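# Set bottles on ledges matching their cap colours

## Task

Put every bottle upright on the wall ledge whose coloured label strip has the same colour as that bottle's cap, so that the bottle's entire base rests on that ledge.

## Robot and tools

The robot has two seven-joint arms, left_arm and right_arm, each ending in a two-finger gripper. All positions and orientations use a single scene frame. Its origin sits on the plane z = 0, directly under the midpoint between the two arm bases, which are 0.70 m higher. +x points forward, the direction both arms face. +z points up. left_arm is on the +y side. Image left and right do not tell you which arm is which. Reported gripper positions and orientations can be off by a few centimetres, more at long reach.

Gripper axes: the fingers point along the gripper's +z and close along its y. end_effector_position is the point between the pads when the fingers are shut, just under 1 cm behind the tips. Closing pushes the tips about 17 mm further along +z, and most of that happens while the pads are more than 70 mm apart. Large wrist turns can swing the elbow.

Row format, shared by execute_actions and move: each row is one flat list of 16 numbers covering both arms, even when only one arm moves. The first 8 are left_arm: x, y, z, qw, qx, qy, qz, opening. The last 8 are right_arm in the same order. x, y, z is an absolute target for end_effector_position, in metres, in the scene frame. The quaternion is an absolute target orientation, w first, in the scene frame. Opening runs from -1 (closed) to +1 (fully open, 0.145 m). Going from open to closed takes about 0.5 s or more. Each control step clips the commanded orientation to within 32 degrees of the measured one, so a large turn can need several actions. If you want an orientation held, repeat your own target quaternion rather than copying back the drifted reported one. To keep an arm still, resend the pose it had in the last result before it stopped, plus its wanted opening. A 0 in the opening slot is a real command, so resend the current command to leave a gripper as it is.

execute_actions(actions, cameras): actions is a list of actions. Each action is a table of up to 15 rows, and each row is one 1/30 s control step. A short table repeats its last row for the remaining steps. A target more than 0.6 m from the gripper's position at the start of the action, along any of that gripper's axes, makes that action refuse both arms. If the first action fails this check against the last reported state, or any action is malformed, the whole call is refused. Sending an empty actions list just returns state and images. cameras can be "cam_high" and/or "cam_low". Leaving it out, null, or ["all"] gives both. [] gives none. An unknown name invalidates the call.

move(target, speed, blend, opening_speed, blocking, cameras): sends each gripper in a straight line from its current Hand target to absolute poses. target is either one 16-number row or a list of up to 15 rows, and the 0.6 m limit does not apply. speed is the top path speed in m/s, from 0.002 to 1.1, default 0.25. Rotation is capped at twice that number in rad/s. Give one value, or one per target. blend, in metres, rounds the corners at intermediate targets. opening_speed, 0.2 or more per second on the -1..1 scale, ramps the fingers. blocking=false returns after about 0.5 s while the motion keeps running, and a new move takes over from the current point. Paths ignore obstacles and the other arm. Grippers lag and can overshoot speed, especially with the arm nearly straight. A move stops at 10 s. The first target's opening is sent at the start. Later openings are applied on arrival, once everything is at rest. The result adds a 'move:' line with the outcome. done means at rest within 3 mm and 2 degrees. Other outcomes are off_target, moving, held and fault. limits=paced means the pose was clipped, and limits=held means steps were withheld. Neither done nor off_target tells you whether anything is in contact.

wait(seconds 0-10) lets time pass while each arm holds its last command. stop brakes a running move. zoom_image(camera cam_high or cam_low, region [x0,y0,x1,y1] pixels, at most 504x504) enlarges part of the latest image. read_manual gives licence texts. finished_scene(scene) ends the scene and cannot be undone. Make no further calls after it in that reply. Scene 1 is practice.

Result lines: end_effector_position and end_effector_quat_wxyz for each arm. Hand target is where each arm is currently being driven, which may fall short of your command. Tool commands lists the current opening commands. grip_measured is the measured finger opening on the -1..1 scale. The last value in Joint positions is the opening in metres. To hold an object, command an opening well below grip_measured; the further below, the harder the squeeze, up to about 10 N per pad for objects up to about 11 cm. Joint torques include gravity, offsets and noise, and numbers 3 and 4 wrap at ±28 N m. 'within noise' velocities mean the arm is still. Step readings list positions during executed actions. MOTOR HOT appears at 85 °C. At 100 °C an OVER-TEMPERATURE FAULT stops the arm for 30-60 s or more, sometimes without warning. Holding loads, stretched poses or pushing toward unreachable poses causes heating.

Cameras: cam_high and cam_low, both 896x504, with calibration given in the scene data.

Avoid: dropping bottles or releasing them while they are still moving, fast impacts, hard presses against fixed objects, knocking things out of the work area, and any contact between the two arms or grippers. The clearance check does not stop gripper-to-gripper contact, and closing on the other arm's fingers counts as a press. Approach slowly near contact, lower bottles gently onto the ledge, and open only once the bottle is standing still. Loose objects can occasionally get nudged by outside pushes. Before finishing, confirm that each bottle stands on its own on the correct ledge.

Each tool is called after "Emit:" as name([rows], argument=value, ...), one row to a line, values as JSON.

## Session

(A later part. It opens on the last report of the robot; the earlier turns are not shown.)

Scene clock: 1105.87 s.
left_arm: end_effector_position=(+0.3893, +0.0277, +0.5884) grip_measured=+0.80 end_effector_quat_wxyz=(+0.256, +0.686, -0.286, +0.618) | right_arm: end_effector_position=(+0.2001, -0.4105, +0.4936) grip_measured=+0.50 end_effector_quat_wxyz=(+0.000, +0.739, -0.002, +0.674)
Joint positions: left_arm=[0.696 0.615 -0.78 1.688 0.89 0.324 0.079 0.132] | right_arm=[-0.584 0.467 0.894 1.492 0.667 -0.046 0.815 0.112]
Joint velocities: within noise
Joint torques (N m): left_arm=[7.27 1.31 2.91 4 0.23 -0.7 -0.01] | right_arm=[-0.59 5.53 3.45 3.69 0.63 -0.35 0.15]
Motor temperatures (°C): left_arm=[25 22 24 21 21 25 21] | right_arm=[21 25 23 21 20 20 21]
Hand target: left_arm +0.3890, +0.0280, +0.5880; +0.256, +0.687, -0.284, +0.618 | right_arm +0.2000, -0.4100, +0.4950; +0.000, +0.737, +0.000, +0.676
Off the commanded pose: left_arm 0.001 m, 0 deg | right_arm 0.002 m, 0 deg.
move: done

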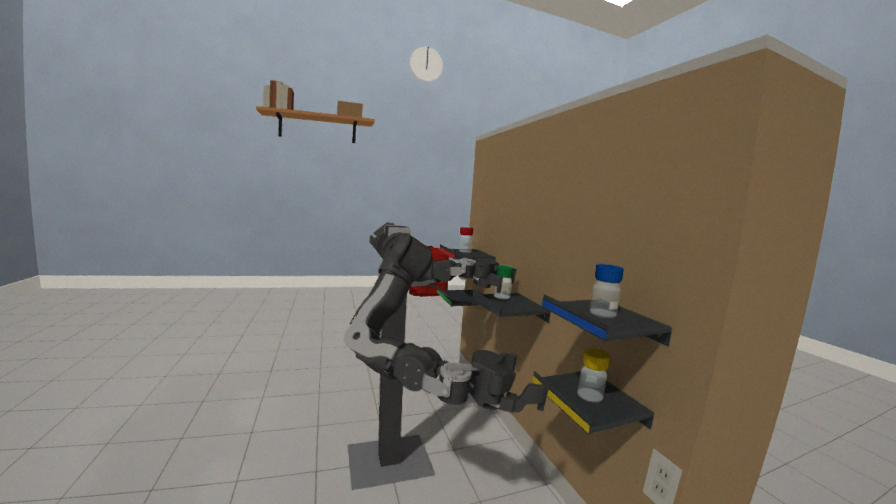

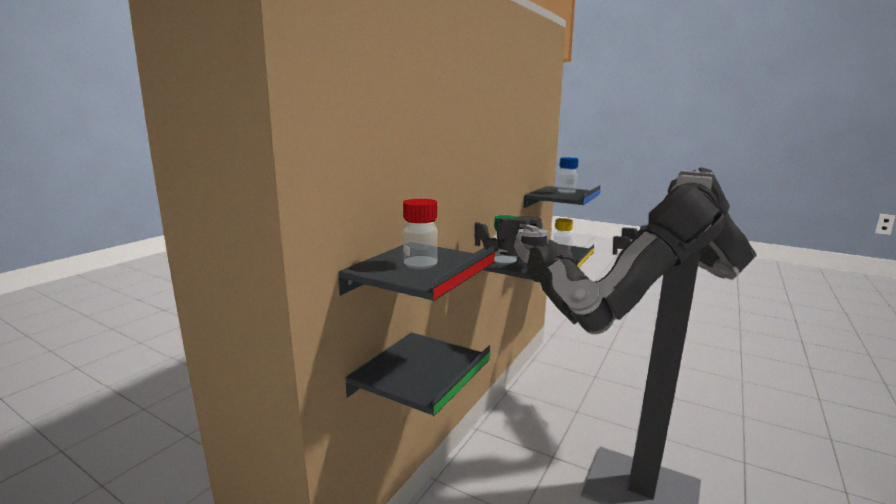

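Emit:
move([
  [0.389,0.028,0.588,0.2561,0.6866,-0.2844,0.6182,-1,0.2,-0.41,0.495,0,0.7372,0,0.6757,0.5],
], speed=0.03, opening_speed=1.2)

Emit:
zoom_image(camera="cam_high", region=[440, 220, 580, 340])

Scene clock: 1115.37 s.
left_arm: end_effector_position=(+0.3895, +0.0280, +0.5887) grip_measured=-0.55 end_effector_quat_wxyz=(+0.256, +0.686, -0.285, +0.619) | right_arm: end_effector_position=(+0.2001, -0.4105, +0.4936) grip_measured=+0.50 end_effector_quat_wxyz=(+0.000, +0.739, -0.002, +0.674)
Joint positions: left_arm=[0.696 0.616 -0.78 1.689 0.892 0.323 0.077 0.034] | right_arm=[-0.584 0.467 0.894 1.492 0.667 -0.046 0.815 0.112]
Joint velocities: within noise
Joint torques (N m): left_arm=[7.48 1.31 2.69 3.96 0.21 -0.67 0.02] | right_arm=[-0.54 5.42 3.36 3.73 0.6 -0.36 0.13]
Motor temperatures (°C): left_arm=[25 22 24 22 21 25 21] | right_arm=[21 25 23 21 20 20 21]
Hand target: left_arm +0.3890, +0.0280, +0.5879; +0.256, +0.687, -0.284, +0.618 | right_arm +0.2000, -0.4100, +0.4950; +0.000, +0.737, +0.000, +0.676
Off the commanded pose: left_arm 0.001 m, 0 deg | right_arm 0.002 m, 0 deg.
move: done

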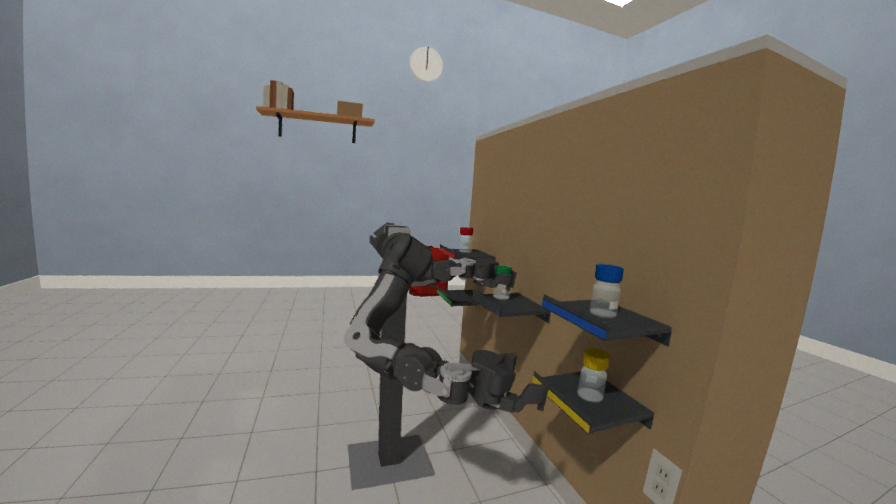

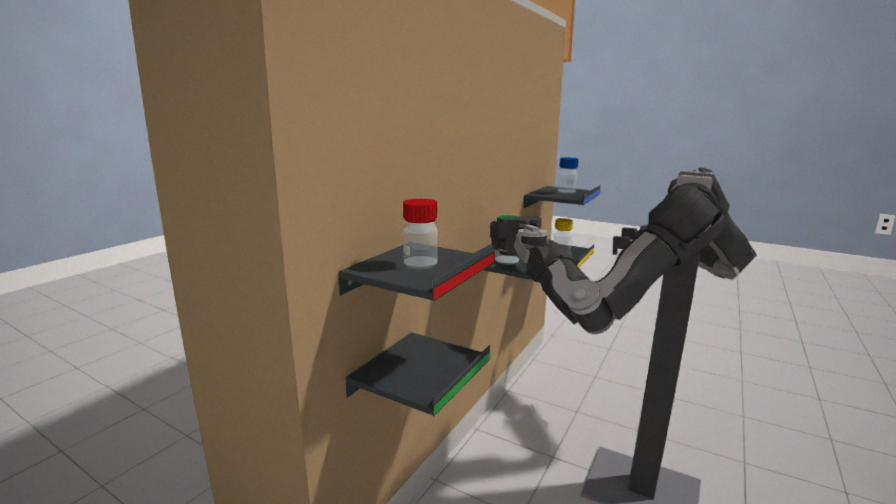

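Scaled by 3.600 from the camera's 896x504 image, which has a finer 1280x720 frame.

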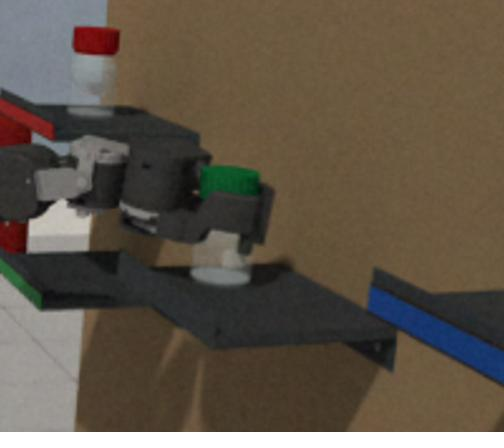

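Emit:
move([
  [0.389,0.028,0.652,0.2561,0.6866,-0.2844,0.6182,-1,0.2,-0.41,0.495,0,0.7372,0,0.6757,0.5],
  [0.25,0.167,0.64,0.2561,0.6866,-0.2844,0.6182,-1,0.2,-0.41,0.495,0,0.7372,0,0.6757,0.5],
  [0.225,0.3,0.54,0,0.7432,0,0.6691,-1,0.2,-0.41,0.495,0,0.7372,0,0.6757,0.5],
  [0.23,0.41,0.515,0,0.7432,0,0.6691,-1,0.2,-0.41,0.495,0,0.7372,0,0.6757,0.5],
], speed=0.2)

Emit:
zoom_image(camera="cam_low", region=[330, 200, 620, 440])

Scene clock: 1131.13 s.
left_arm: end_effector_position=(+0.2297, +0.4106, +0.5131) grip_measured=-0.55 end_effector_quat_wxyz=(-0.001, +0.747, +0.001, +0.665) | right_arm: end_effector_position=(+0.2001, -0.4105, +0.4936) grip_measured=+0.50 end_effector_quat_wxyz=(+0.000, +0.739, -0.002, +0.674)
Joint positions: left_arm=[-0.608 0.606 0.807 1.546 0.76 0.018 0.649 0.034] | right_arm=[-0.584 0.467 0.894 1.492 0.667 -0.046 0.815 0.112]
Joint velocities: within noise
Joint torques (N m): left_arm=[1.02 5.45 2.63 3.92 0.58 -0.73 0.22] | right_arm=[-0.75 5.42 3.4 3.69 0.63 -0.36 0.15]
Motor temperatures (°C): left_arm=[25 22 25 22 21 25 21] | right_arm=[21 25 23 21 20 20 21]
Hand target: left_arm +0.2300, +0.4100, +0.5150; +0.000, +0.743, +0.000, +0.669 | right_arm +0.2000, -0.4100, +0.4950; +0.000, +0.737, +0.000, +0.676
Off the commanded pose: left_arm 0.002 m, 1 deg | right_arm 0.002 m, 0 deg.
move: done

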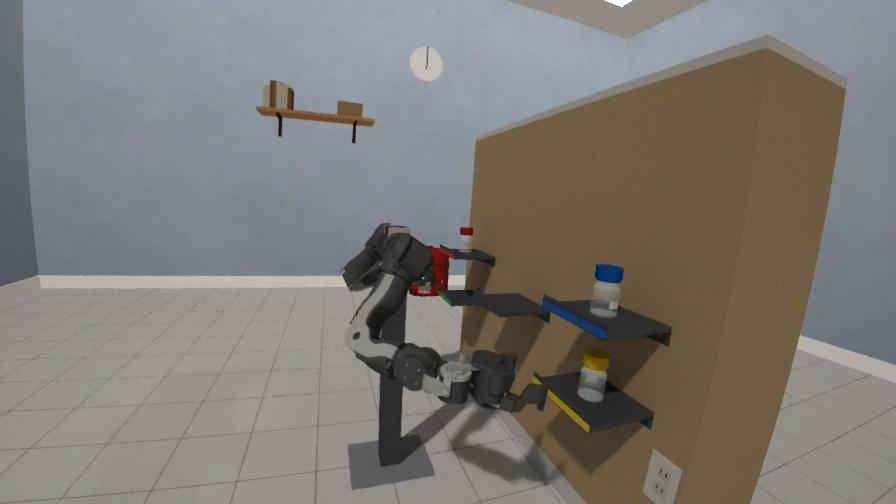

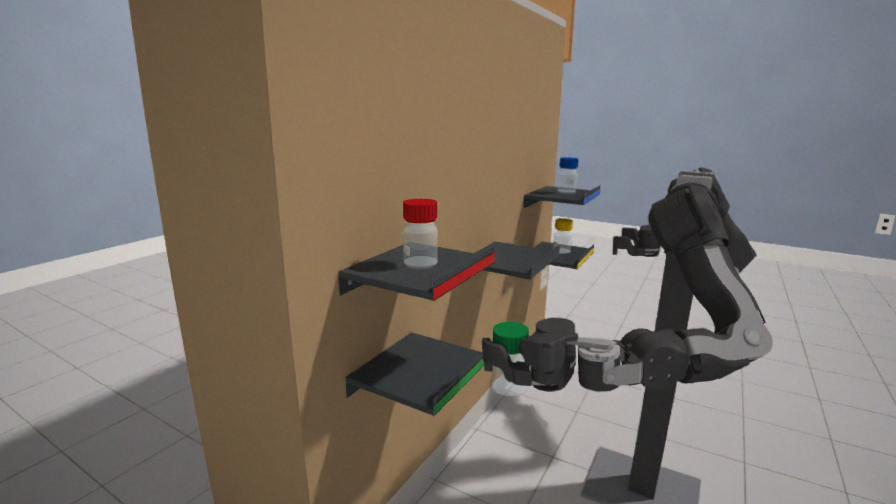

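Scaled by 1.738 from the camera's 896x504 image, which has a finer 1280x720 frame.

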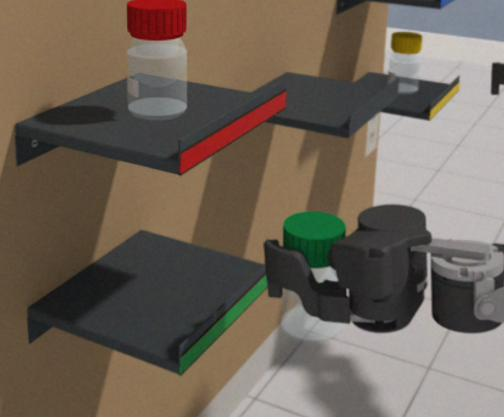

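Emit:
move(target=[0.385,0.41,0.512,0,0.7432,0,0.6691,-1,0.2,-0.41,0.495,0,0.7372,0,0.6757,0.5], speed=0.2)

Emit:
zoom_image(camera="cam_low", region=[330, 200, 620, 440])

Scene clock: 1153.90 s.
left_arm: end_effector_position=(+0.3849, +0.4108, +0.5122) grip_measured=-0.56 end_effector_quat_wxyz=(-0.002, +0.745, +0.001, +0.667) | right_arm: end_effector_position=(+0.2001, -0.4105, +0.4936) grip_measured=+0.50 end_effector_quat_wxyz=(+0.000, +0.739, -0.002, +0.674)
Joint positions: left_arm=[0.221 0.747 0.243 1.04 0.577 0.054 0.517 0.034] | right_arm=[-0.584 0.467 0.894 1.492 0.667 -0.046 0.815 0.112]
Joint velocities: within noise
Joint torques (N m): left_arm=[6.18 6.71 1.65 4.07 0.44 -0.77 0.2] | right_arm=[-0.59 5.45 3.33 3.64 0.62 -0.37 0.15]
Motor temperatures (°C): left_arm=[23 24 25 22 22 25 21] | right_arm=[21 25 23 21 21 20 21]
Hand target: left_arm +0.3850, +0.4100, +0.5120; +0.000, +0.743, +0.000, +0.669 | right_arm +0.2000, -0.4100, +0.4950; +0.000, +0.737, +0.000, +0.676
Off the commanded pose: left_arm 0.001 m, 0 deg | right_arm 0.002 m, 0 deg.
move: done

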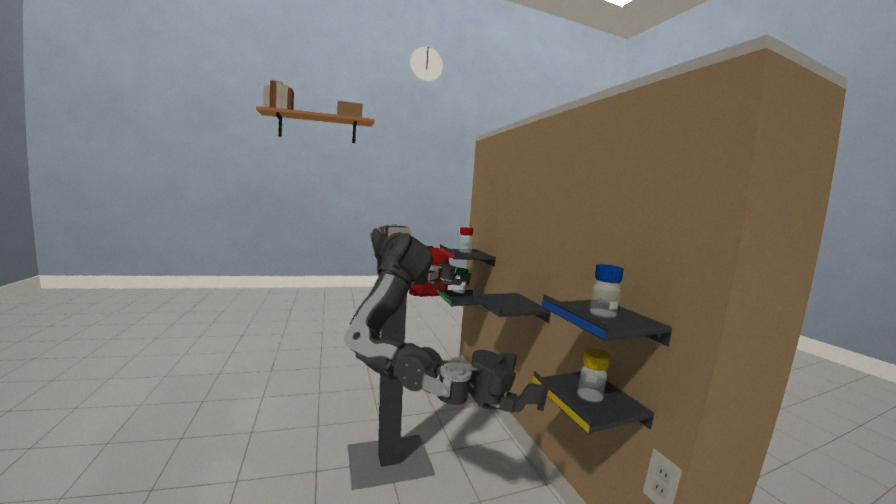

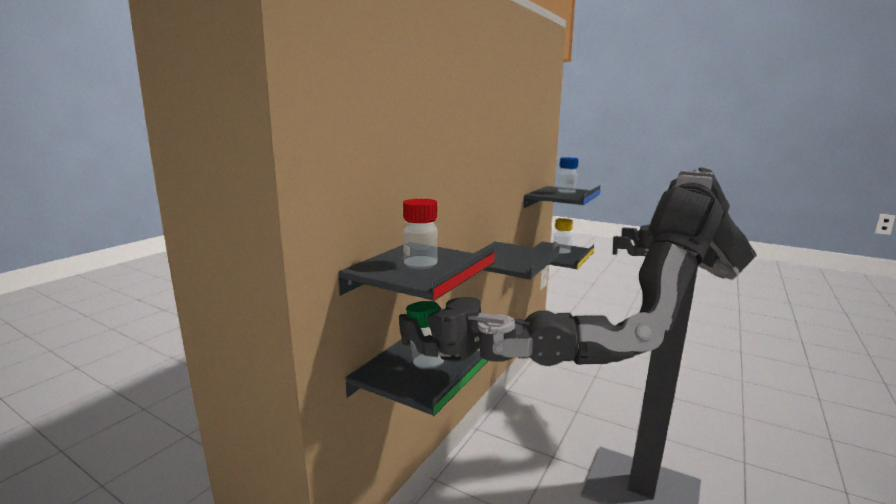

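Scaled by 1.738 from the camera's 896x504 image, which has a finer 1280x720 frame.

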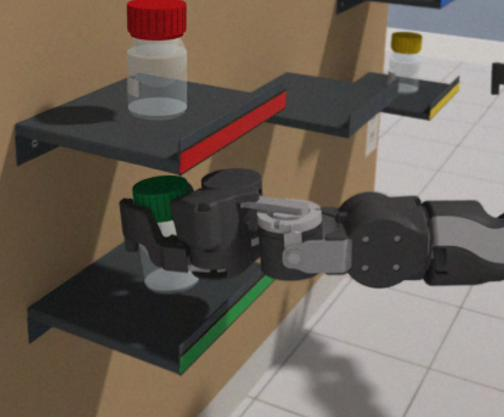

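Emit:
move([
  [0.385,0.41,0.497,0,0.7432,0,0.6691,-1,0.2,-0.41,0.495,0,0.7372,0,0.6757,0.5],
  [0.385,0.41,0.486,0,0.7432,0,0.6691,-1,0.2,-0.41,0.495,0,0.7372,0,0.6757,0.5],
], speed=[0.05,0.02])

Emit:
zoom_image(camera="cam_low", region=[330, 200, 620, 440])

Scene clock: 1162.73 s.
left_arm: end_effector_position=(+0.3869, +0.4120, +0.4991) grip_measured=-0.56 end_effector_quat_wxyz=(-0.005, +0.729, -0.003, +0.685) | right_arm: end_effector_position=(+0.2001, -0.4105, +0.4936) grip_measured=+0.50 end_effector_quat_wxyz=(+0.000, +0.739, -0.002, +0.674)
Joint positions: left_arm=[0.251 0.737 0.183 0.931 0.602 -0.089 0.532 0.034] | right_arm=[-0.584 0.467 0.894 1.492 0.667 -0.046 0.815 0.112]
Joint velocities: within noise
Joint torques (N m): left_arm=[4.29 5.84 -0.03 2.37 0.18 0.07 0.1] | right_arm=[-0.73 5.42 3.33 3.73 0.61 -0.36 0.11]
Motor temperatures (°C): left_arm=[24 24 25 22 22 25 21] | right_arm=[21 25 23 21 21 20 21]
Hand target: left_arm +0.3847, +0.4099, +0.4861; +0.000, +0.743, +0.000, +0.669 | right_arm +0.2000, -0.4100, +0.4950; +0.000, +0.737, +0.000, +0.676
Off the commanded pose: left_arm 0.013 m, 2 deg | right_arm 0.002 m, 0 deg.
move: off_target (left_arm)

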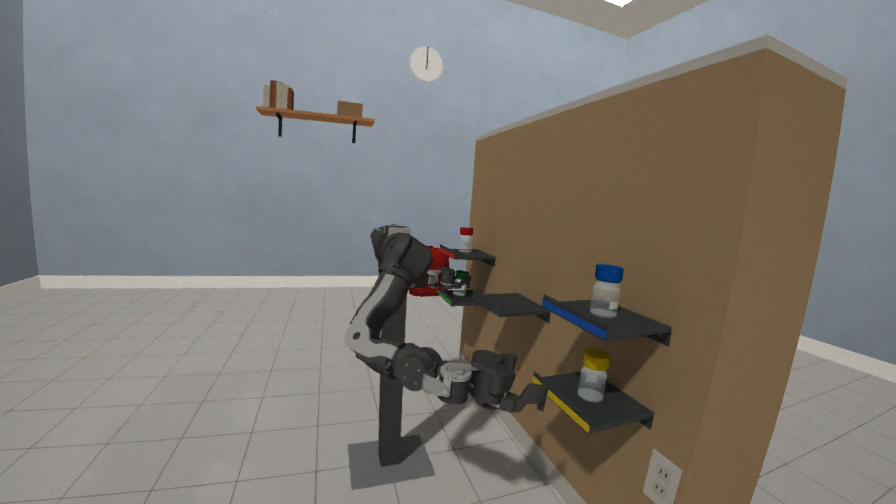

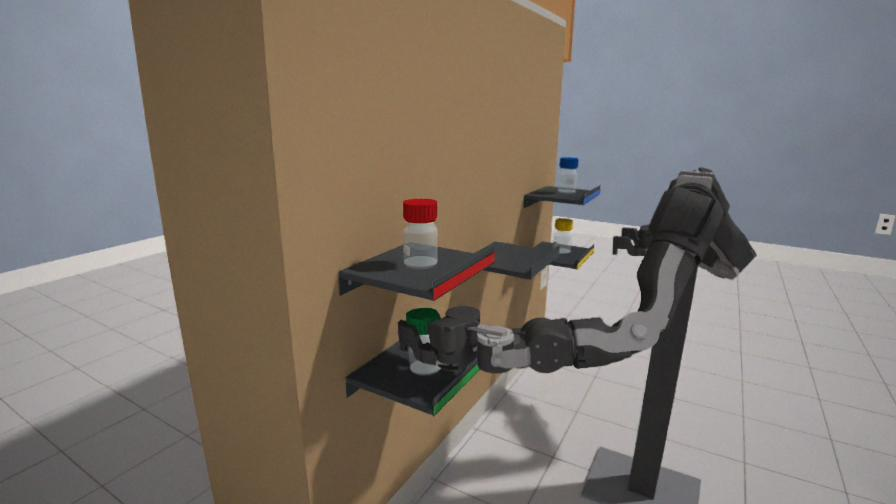

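Scaled by 1.738 from the camera's 896x504 image, which has a finer 1280x720 frame.

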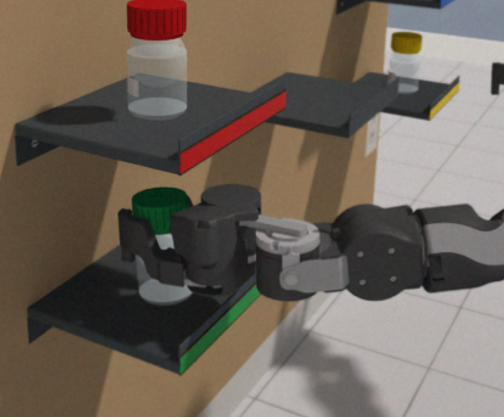

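Emit:
move(target=[0.386,0.411,0.4975,0,0.7432,0,0.6691,-1,0.2,-0.41,0.495,0,0.7372,0,0.6757,0.5], speed=0.05, cameras=[])

Emit:
move(target=[0.386,0.411,0.4975,0,0.7432,0,0.6691,0.6,0.2,-0.41,0.495,0,0.7372,0,0.6757,0.5], opening_speed=1.5)

Emit:
zoom_image(camera="cam_low", region=[330, 200, 620, 440])

Scene clock: 1171.57 s.
left_arm: end_effector_position=(+0.3869, +0.4108, +0.4995) grip_measured=-0.56 end_effector_quat_wxyz=(+0.000, +0.740, -0.001, +0.673) | right_arm: end_effector_position=(+0.2001, -0.4105, +0.4936) grip_measured=+0.50 end_effector_quat_wxyz=(+0.000, +0.739, -0.002, +0.674)
Joint positions: left_arm=[0.244 0.752 0.176 0.958 0.614 -0.037 0.522 0.034] | right_arm=[-0.584 0.467 0.894 1.492 0.667 -0.046 0.815 0.112]
Joint velocities: within noise
Joint torques (N m): left_arm=[4.97 7.48 1.57 5.07 0.39 -0.3 0.01] | right_arm=[-0.73 5.45 3.38 3.75 0.62 -0.35 0.14]
Motor temperatures (°C): left_arm=[23 24 24 22 21 25 21] | right_arm=[21 25 23 21 21 20 21]
Hand target: left_arm +0.3860, +0.4110, +0.4974; +0.000, +0.743, +0.000, +0.669 | right_arm +0.2000, -0.4100, +0.4950; +0.000, +0.737, +0.000, +0.676
Off the commanded pose: left_arm 0.002 m, 1 deg | right_arm 0.002 m, 0 deg.
move: done
No camera images: "cameras" was empty.

Scene clock: 1172.83 s.
left_arm: end_effector_position=(+0.3866, +0.4108, +0.4984) grip_measured=+0.60 end_effector_quat_wxyz=(+0.001, +0.741, +0.000, +0.671) | right_arm: end_effector_position=(+0.2001, -0.4105, +0.4936) grip_measured=+0.50 end_effector_quat_wxyz=(+0.000, +0.739, -0.002, +0.674)
Joint positions: left_arm=[0.242 0.752 0.176 0.958 0.614 -0.033 0.522 0.119] | right_arm=[-0.584 0.467 0.894 1.492 0.667 -0.046 0.815 0.112]
Joint velocities: within noise
Joint torques (N m): left_arm=[5.26 7.37 1.63 5.05 0.37 -0.43 0.02] | right_arm=[-0.65 5.47 3.33 3.74 0.61 -0.38 0.12]
Motor temperatures (°C): left_arm=[23 24 24 22 21 25 21] | right_arm=[21 25 23 21 21 20 21]
Hand target: left_arm +0.3860, +0.4110, +0.4974; +0.000, +0.743, +0.000, +0.669 | right_arm +0.2000, -0.4100, +0.4950; +0.000, +0.737, +0.000, +0.676
Off the commanded pose: left_arm 0.001 m, 0 deg | right_arm 0.002 m, 0 deg.
move: done

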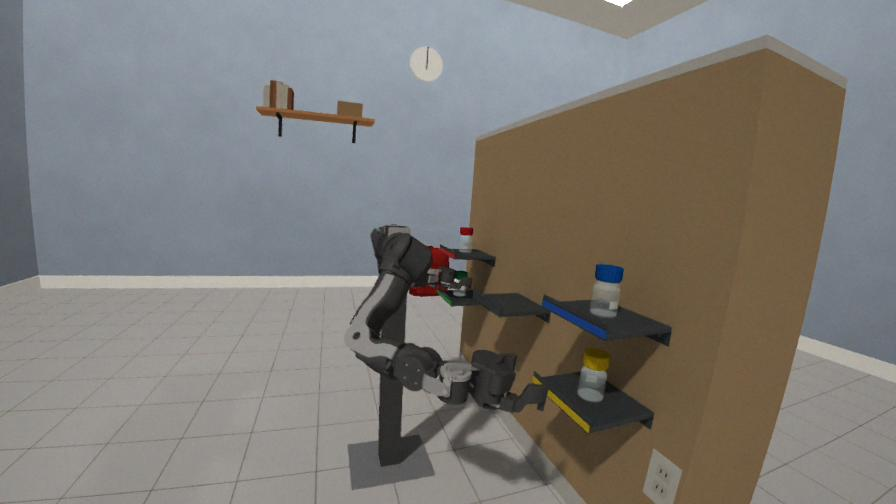

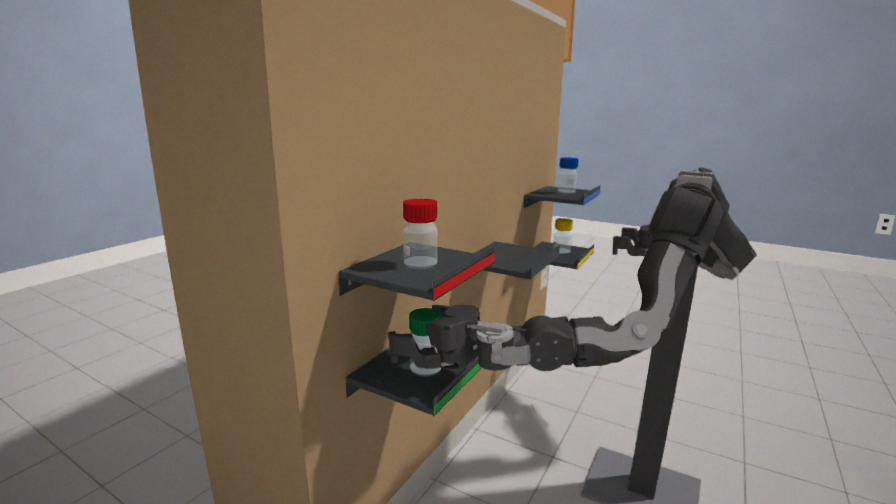

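Scaled by 1.738 from the camera's 896x504 image, which has a finer 1280x720 frame.

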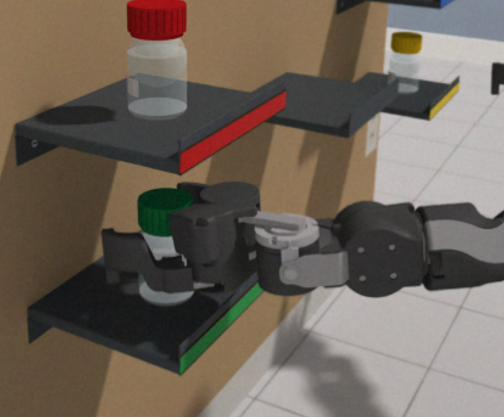

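Stands upright. Retreat.

Emit:
move(target=[0.245,0.41,0.499,0,0.7432,0,0.6691,0.6,0.2,-0.41,0.495,0,0.7372,0,0.6757,0.5], speed=0.12)

Emit:
zoom_image(camera="cam_low", region=[330, 200, 620, 440])

Scene clock: 1180.30 s.
left_arm: end_effector_position=(+0.2449, +0.4114, +0.4987) grip_measured=+0.60 end_effector_quat_wxyz=(-0.002, +0.744, +0.002, +0.668) | right_arm: end_effector_position=(+0.2001, -0.4105, +0.4936) grip_measured=+0.50 end_effector_quat_wxyz=(+0.000, +0.739, -0.002, +0.674)
Joint positions: left_arm=[-0.569 0.668 0.681 1.462 0.794 -0.074 0.589 0.119] | right_arm=[-0.584 0.467 0.894 1.492 0.667 -0.046 0.815 0.112]
Joint velocities: within noise
Joint torques (N m): left_arm=[0.73 6 2.29 4.22 0.44 -0.57 0.22] | right_arm=[-0.67 5.58 3.33 3.71 0.6 -0.35 0.12]
Motor temperatures (°C): left_arm=[24 25 24 22 22 25 21] | right_arm=[21 25 23 21 21 20 21]
Hand target: left_arm +0.2450, +0.4100, +0.4990; +0.000, +0.743, +0.000, +0.669 | right_arm +0.2000, -0.4100, +0.4950; +0.000, +0.737, +0.000, +0.676
Off the commanded pose: left_arm 0.001 m, 0 deg | right_arm 0.002 m, 0 deg.
move: done

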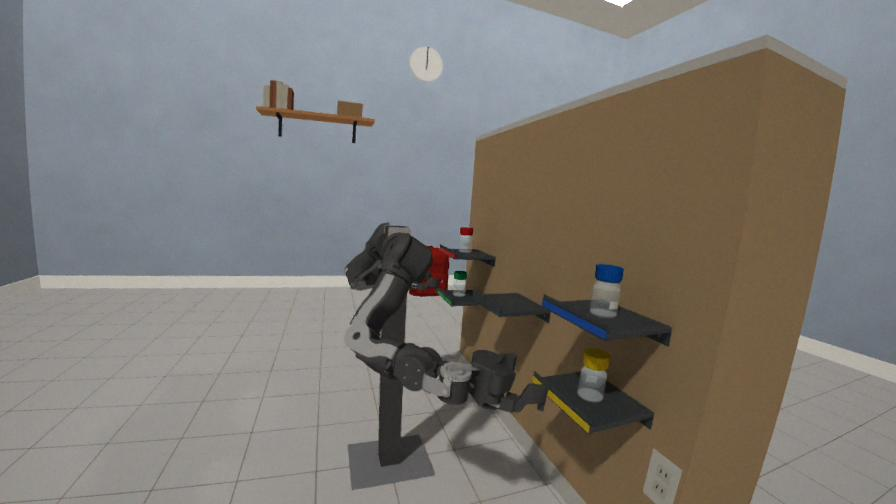

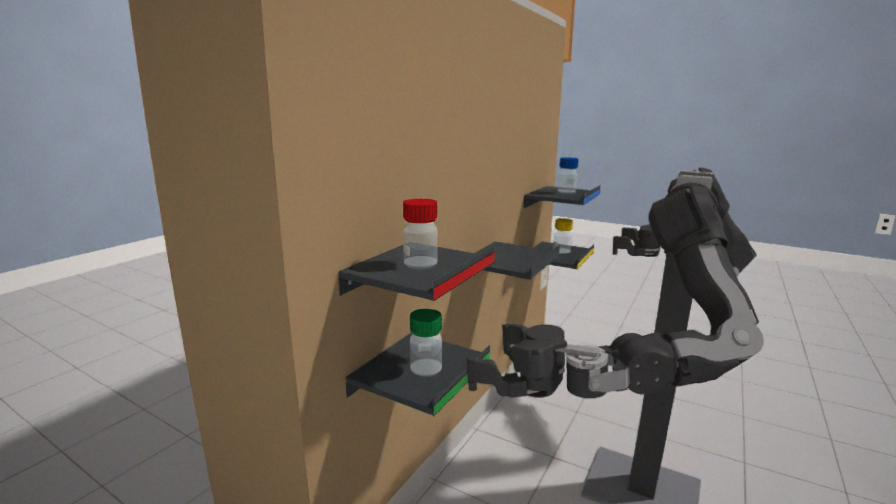

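Scaled by 1.738 from the camera's 896x504 image, which has a finer 1280x720 frame.

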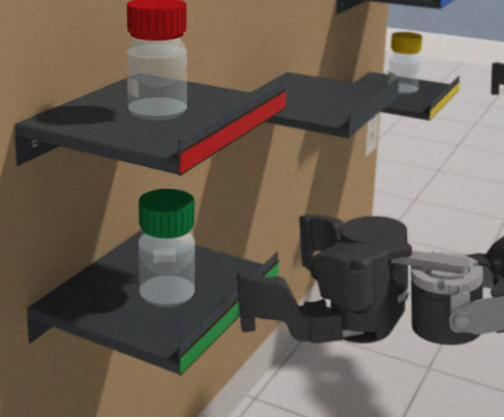

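Emit:
finished_scene(scene=2)

The scene is finished: the task was done.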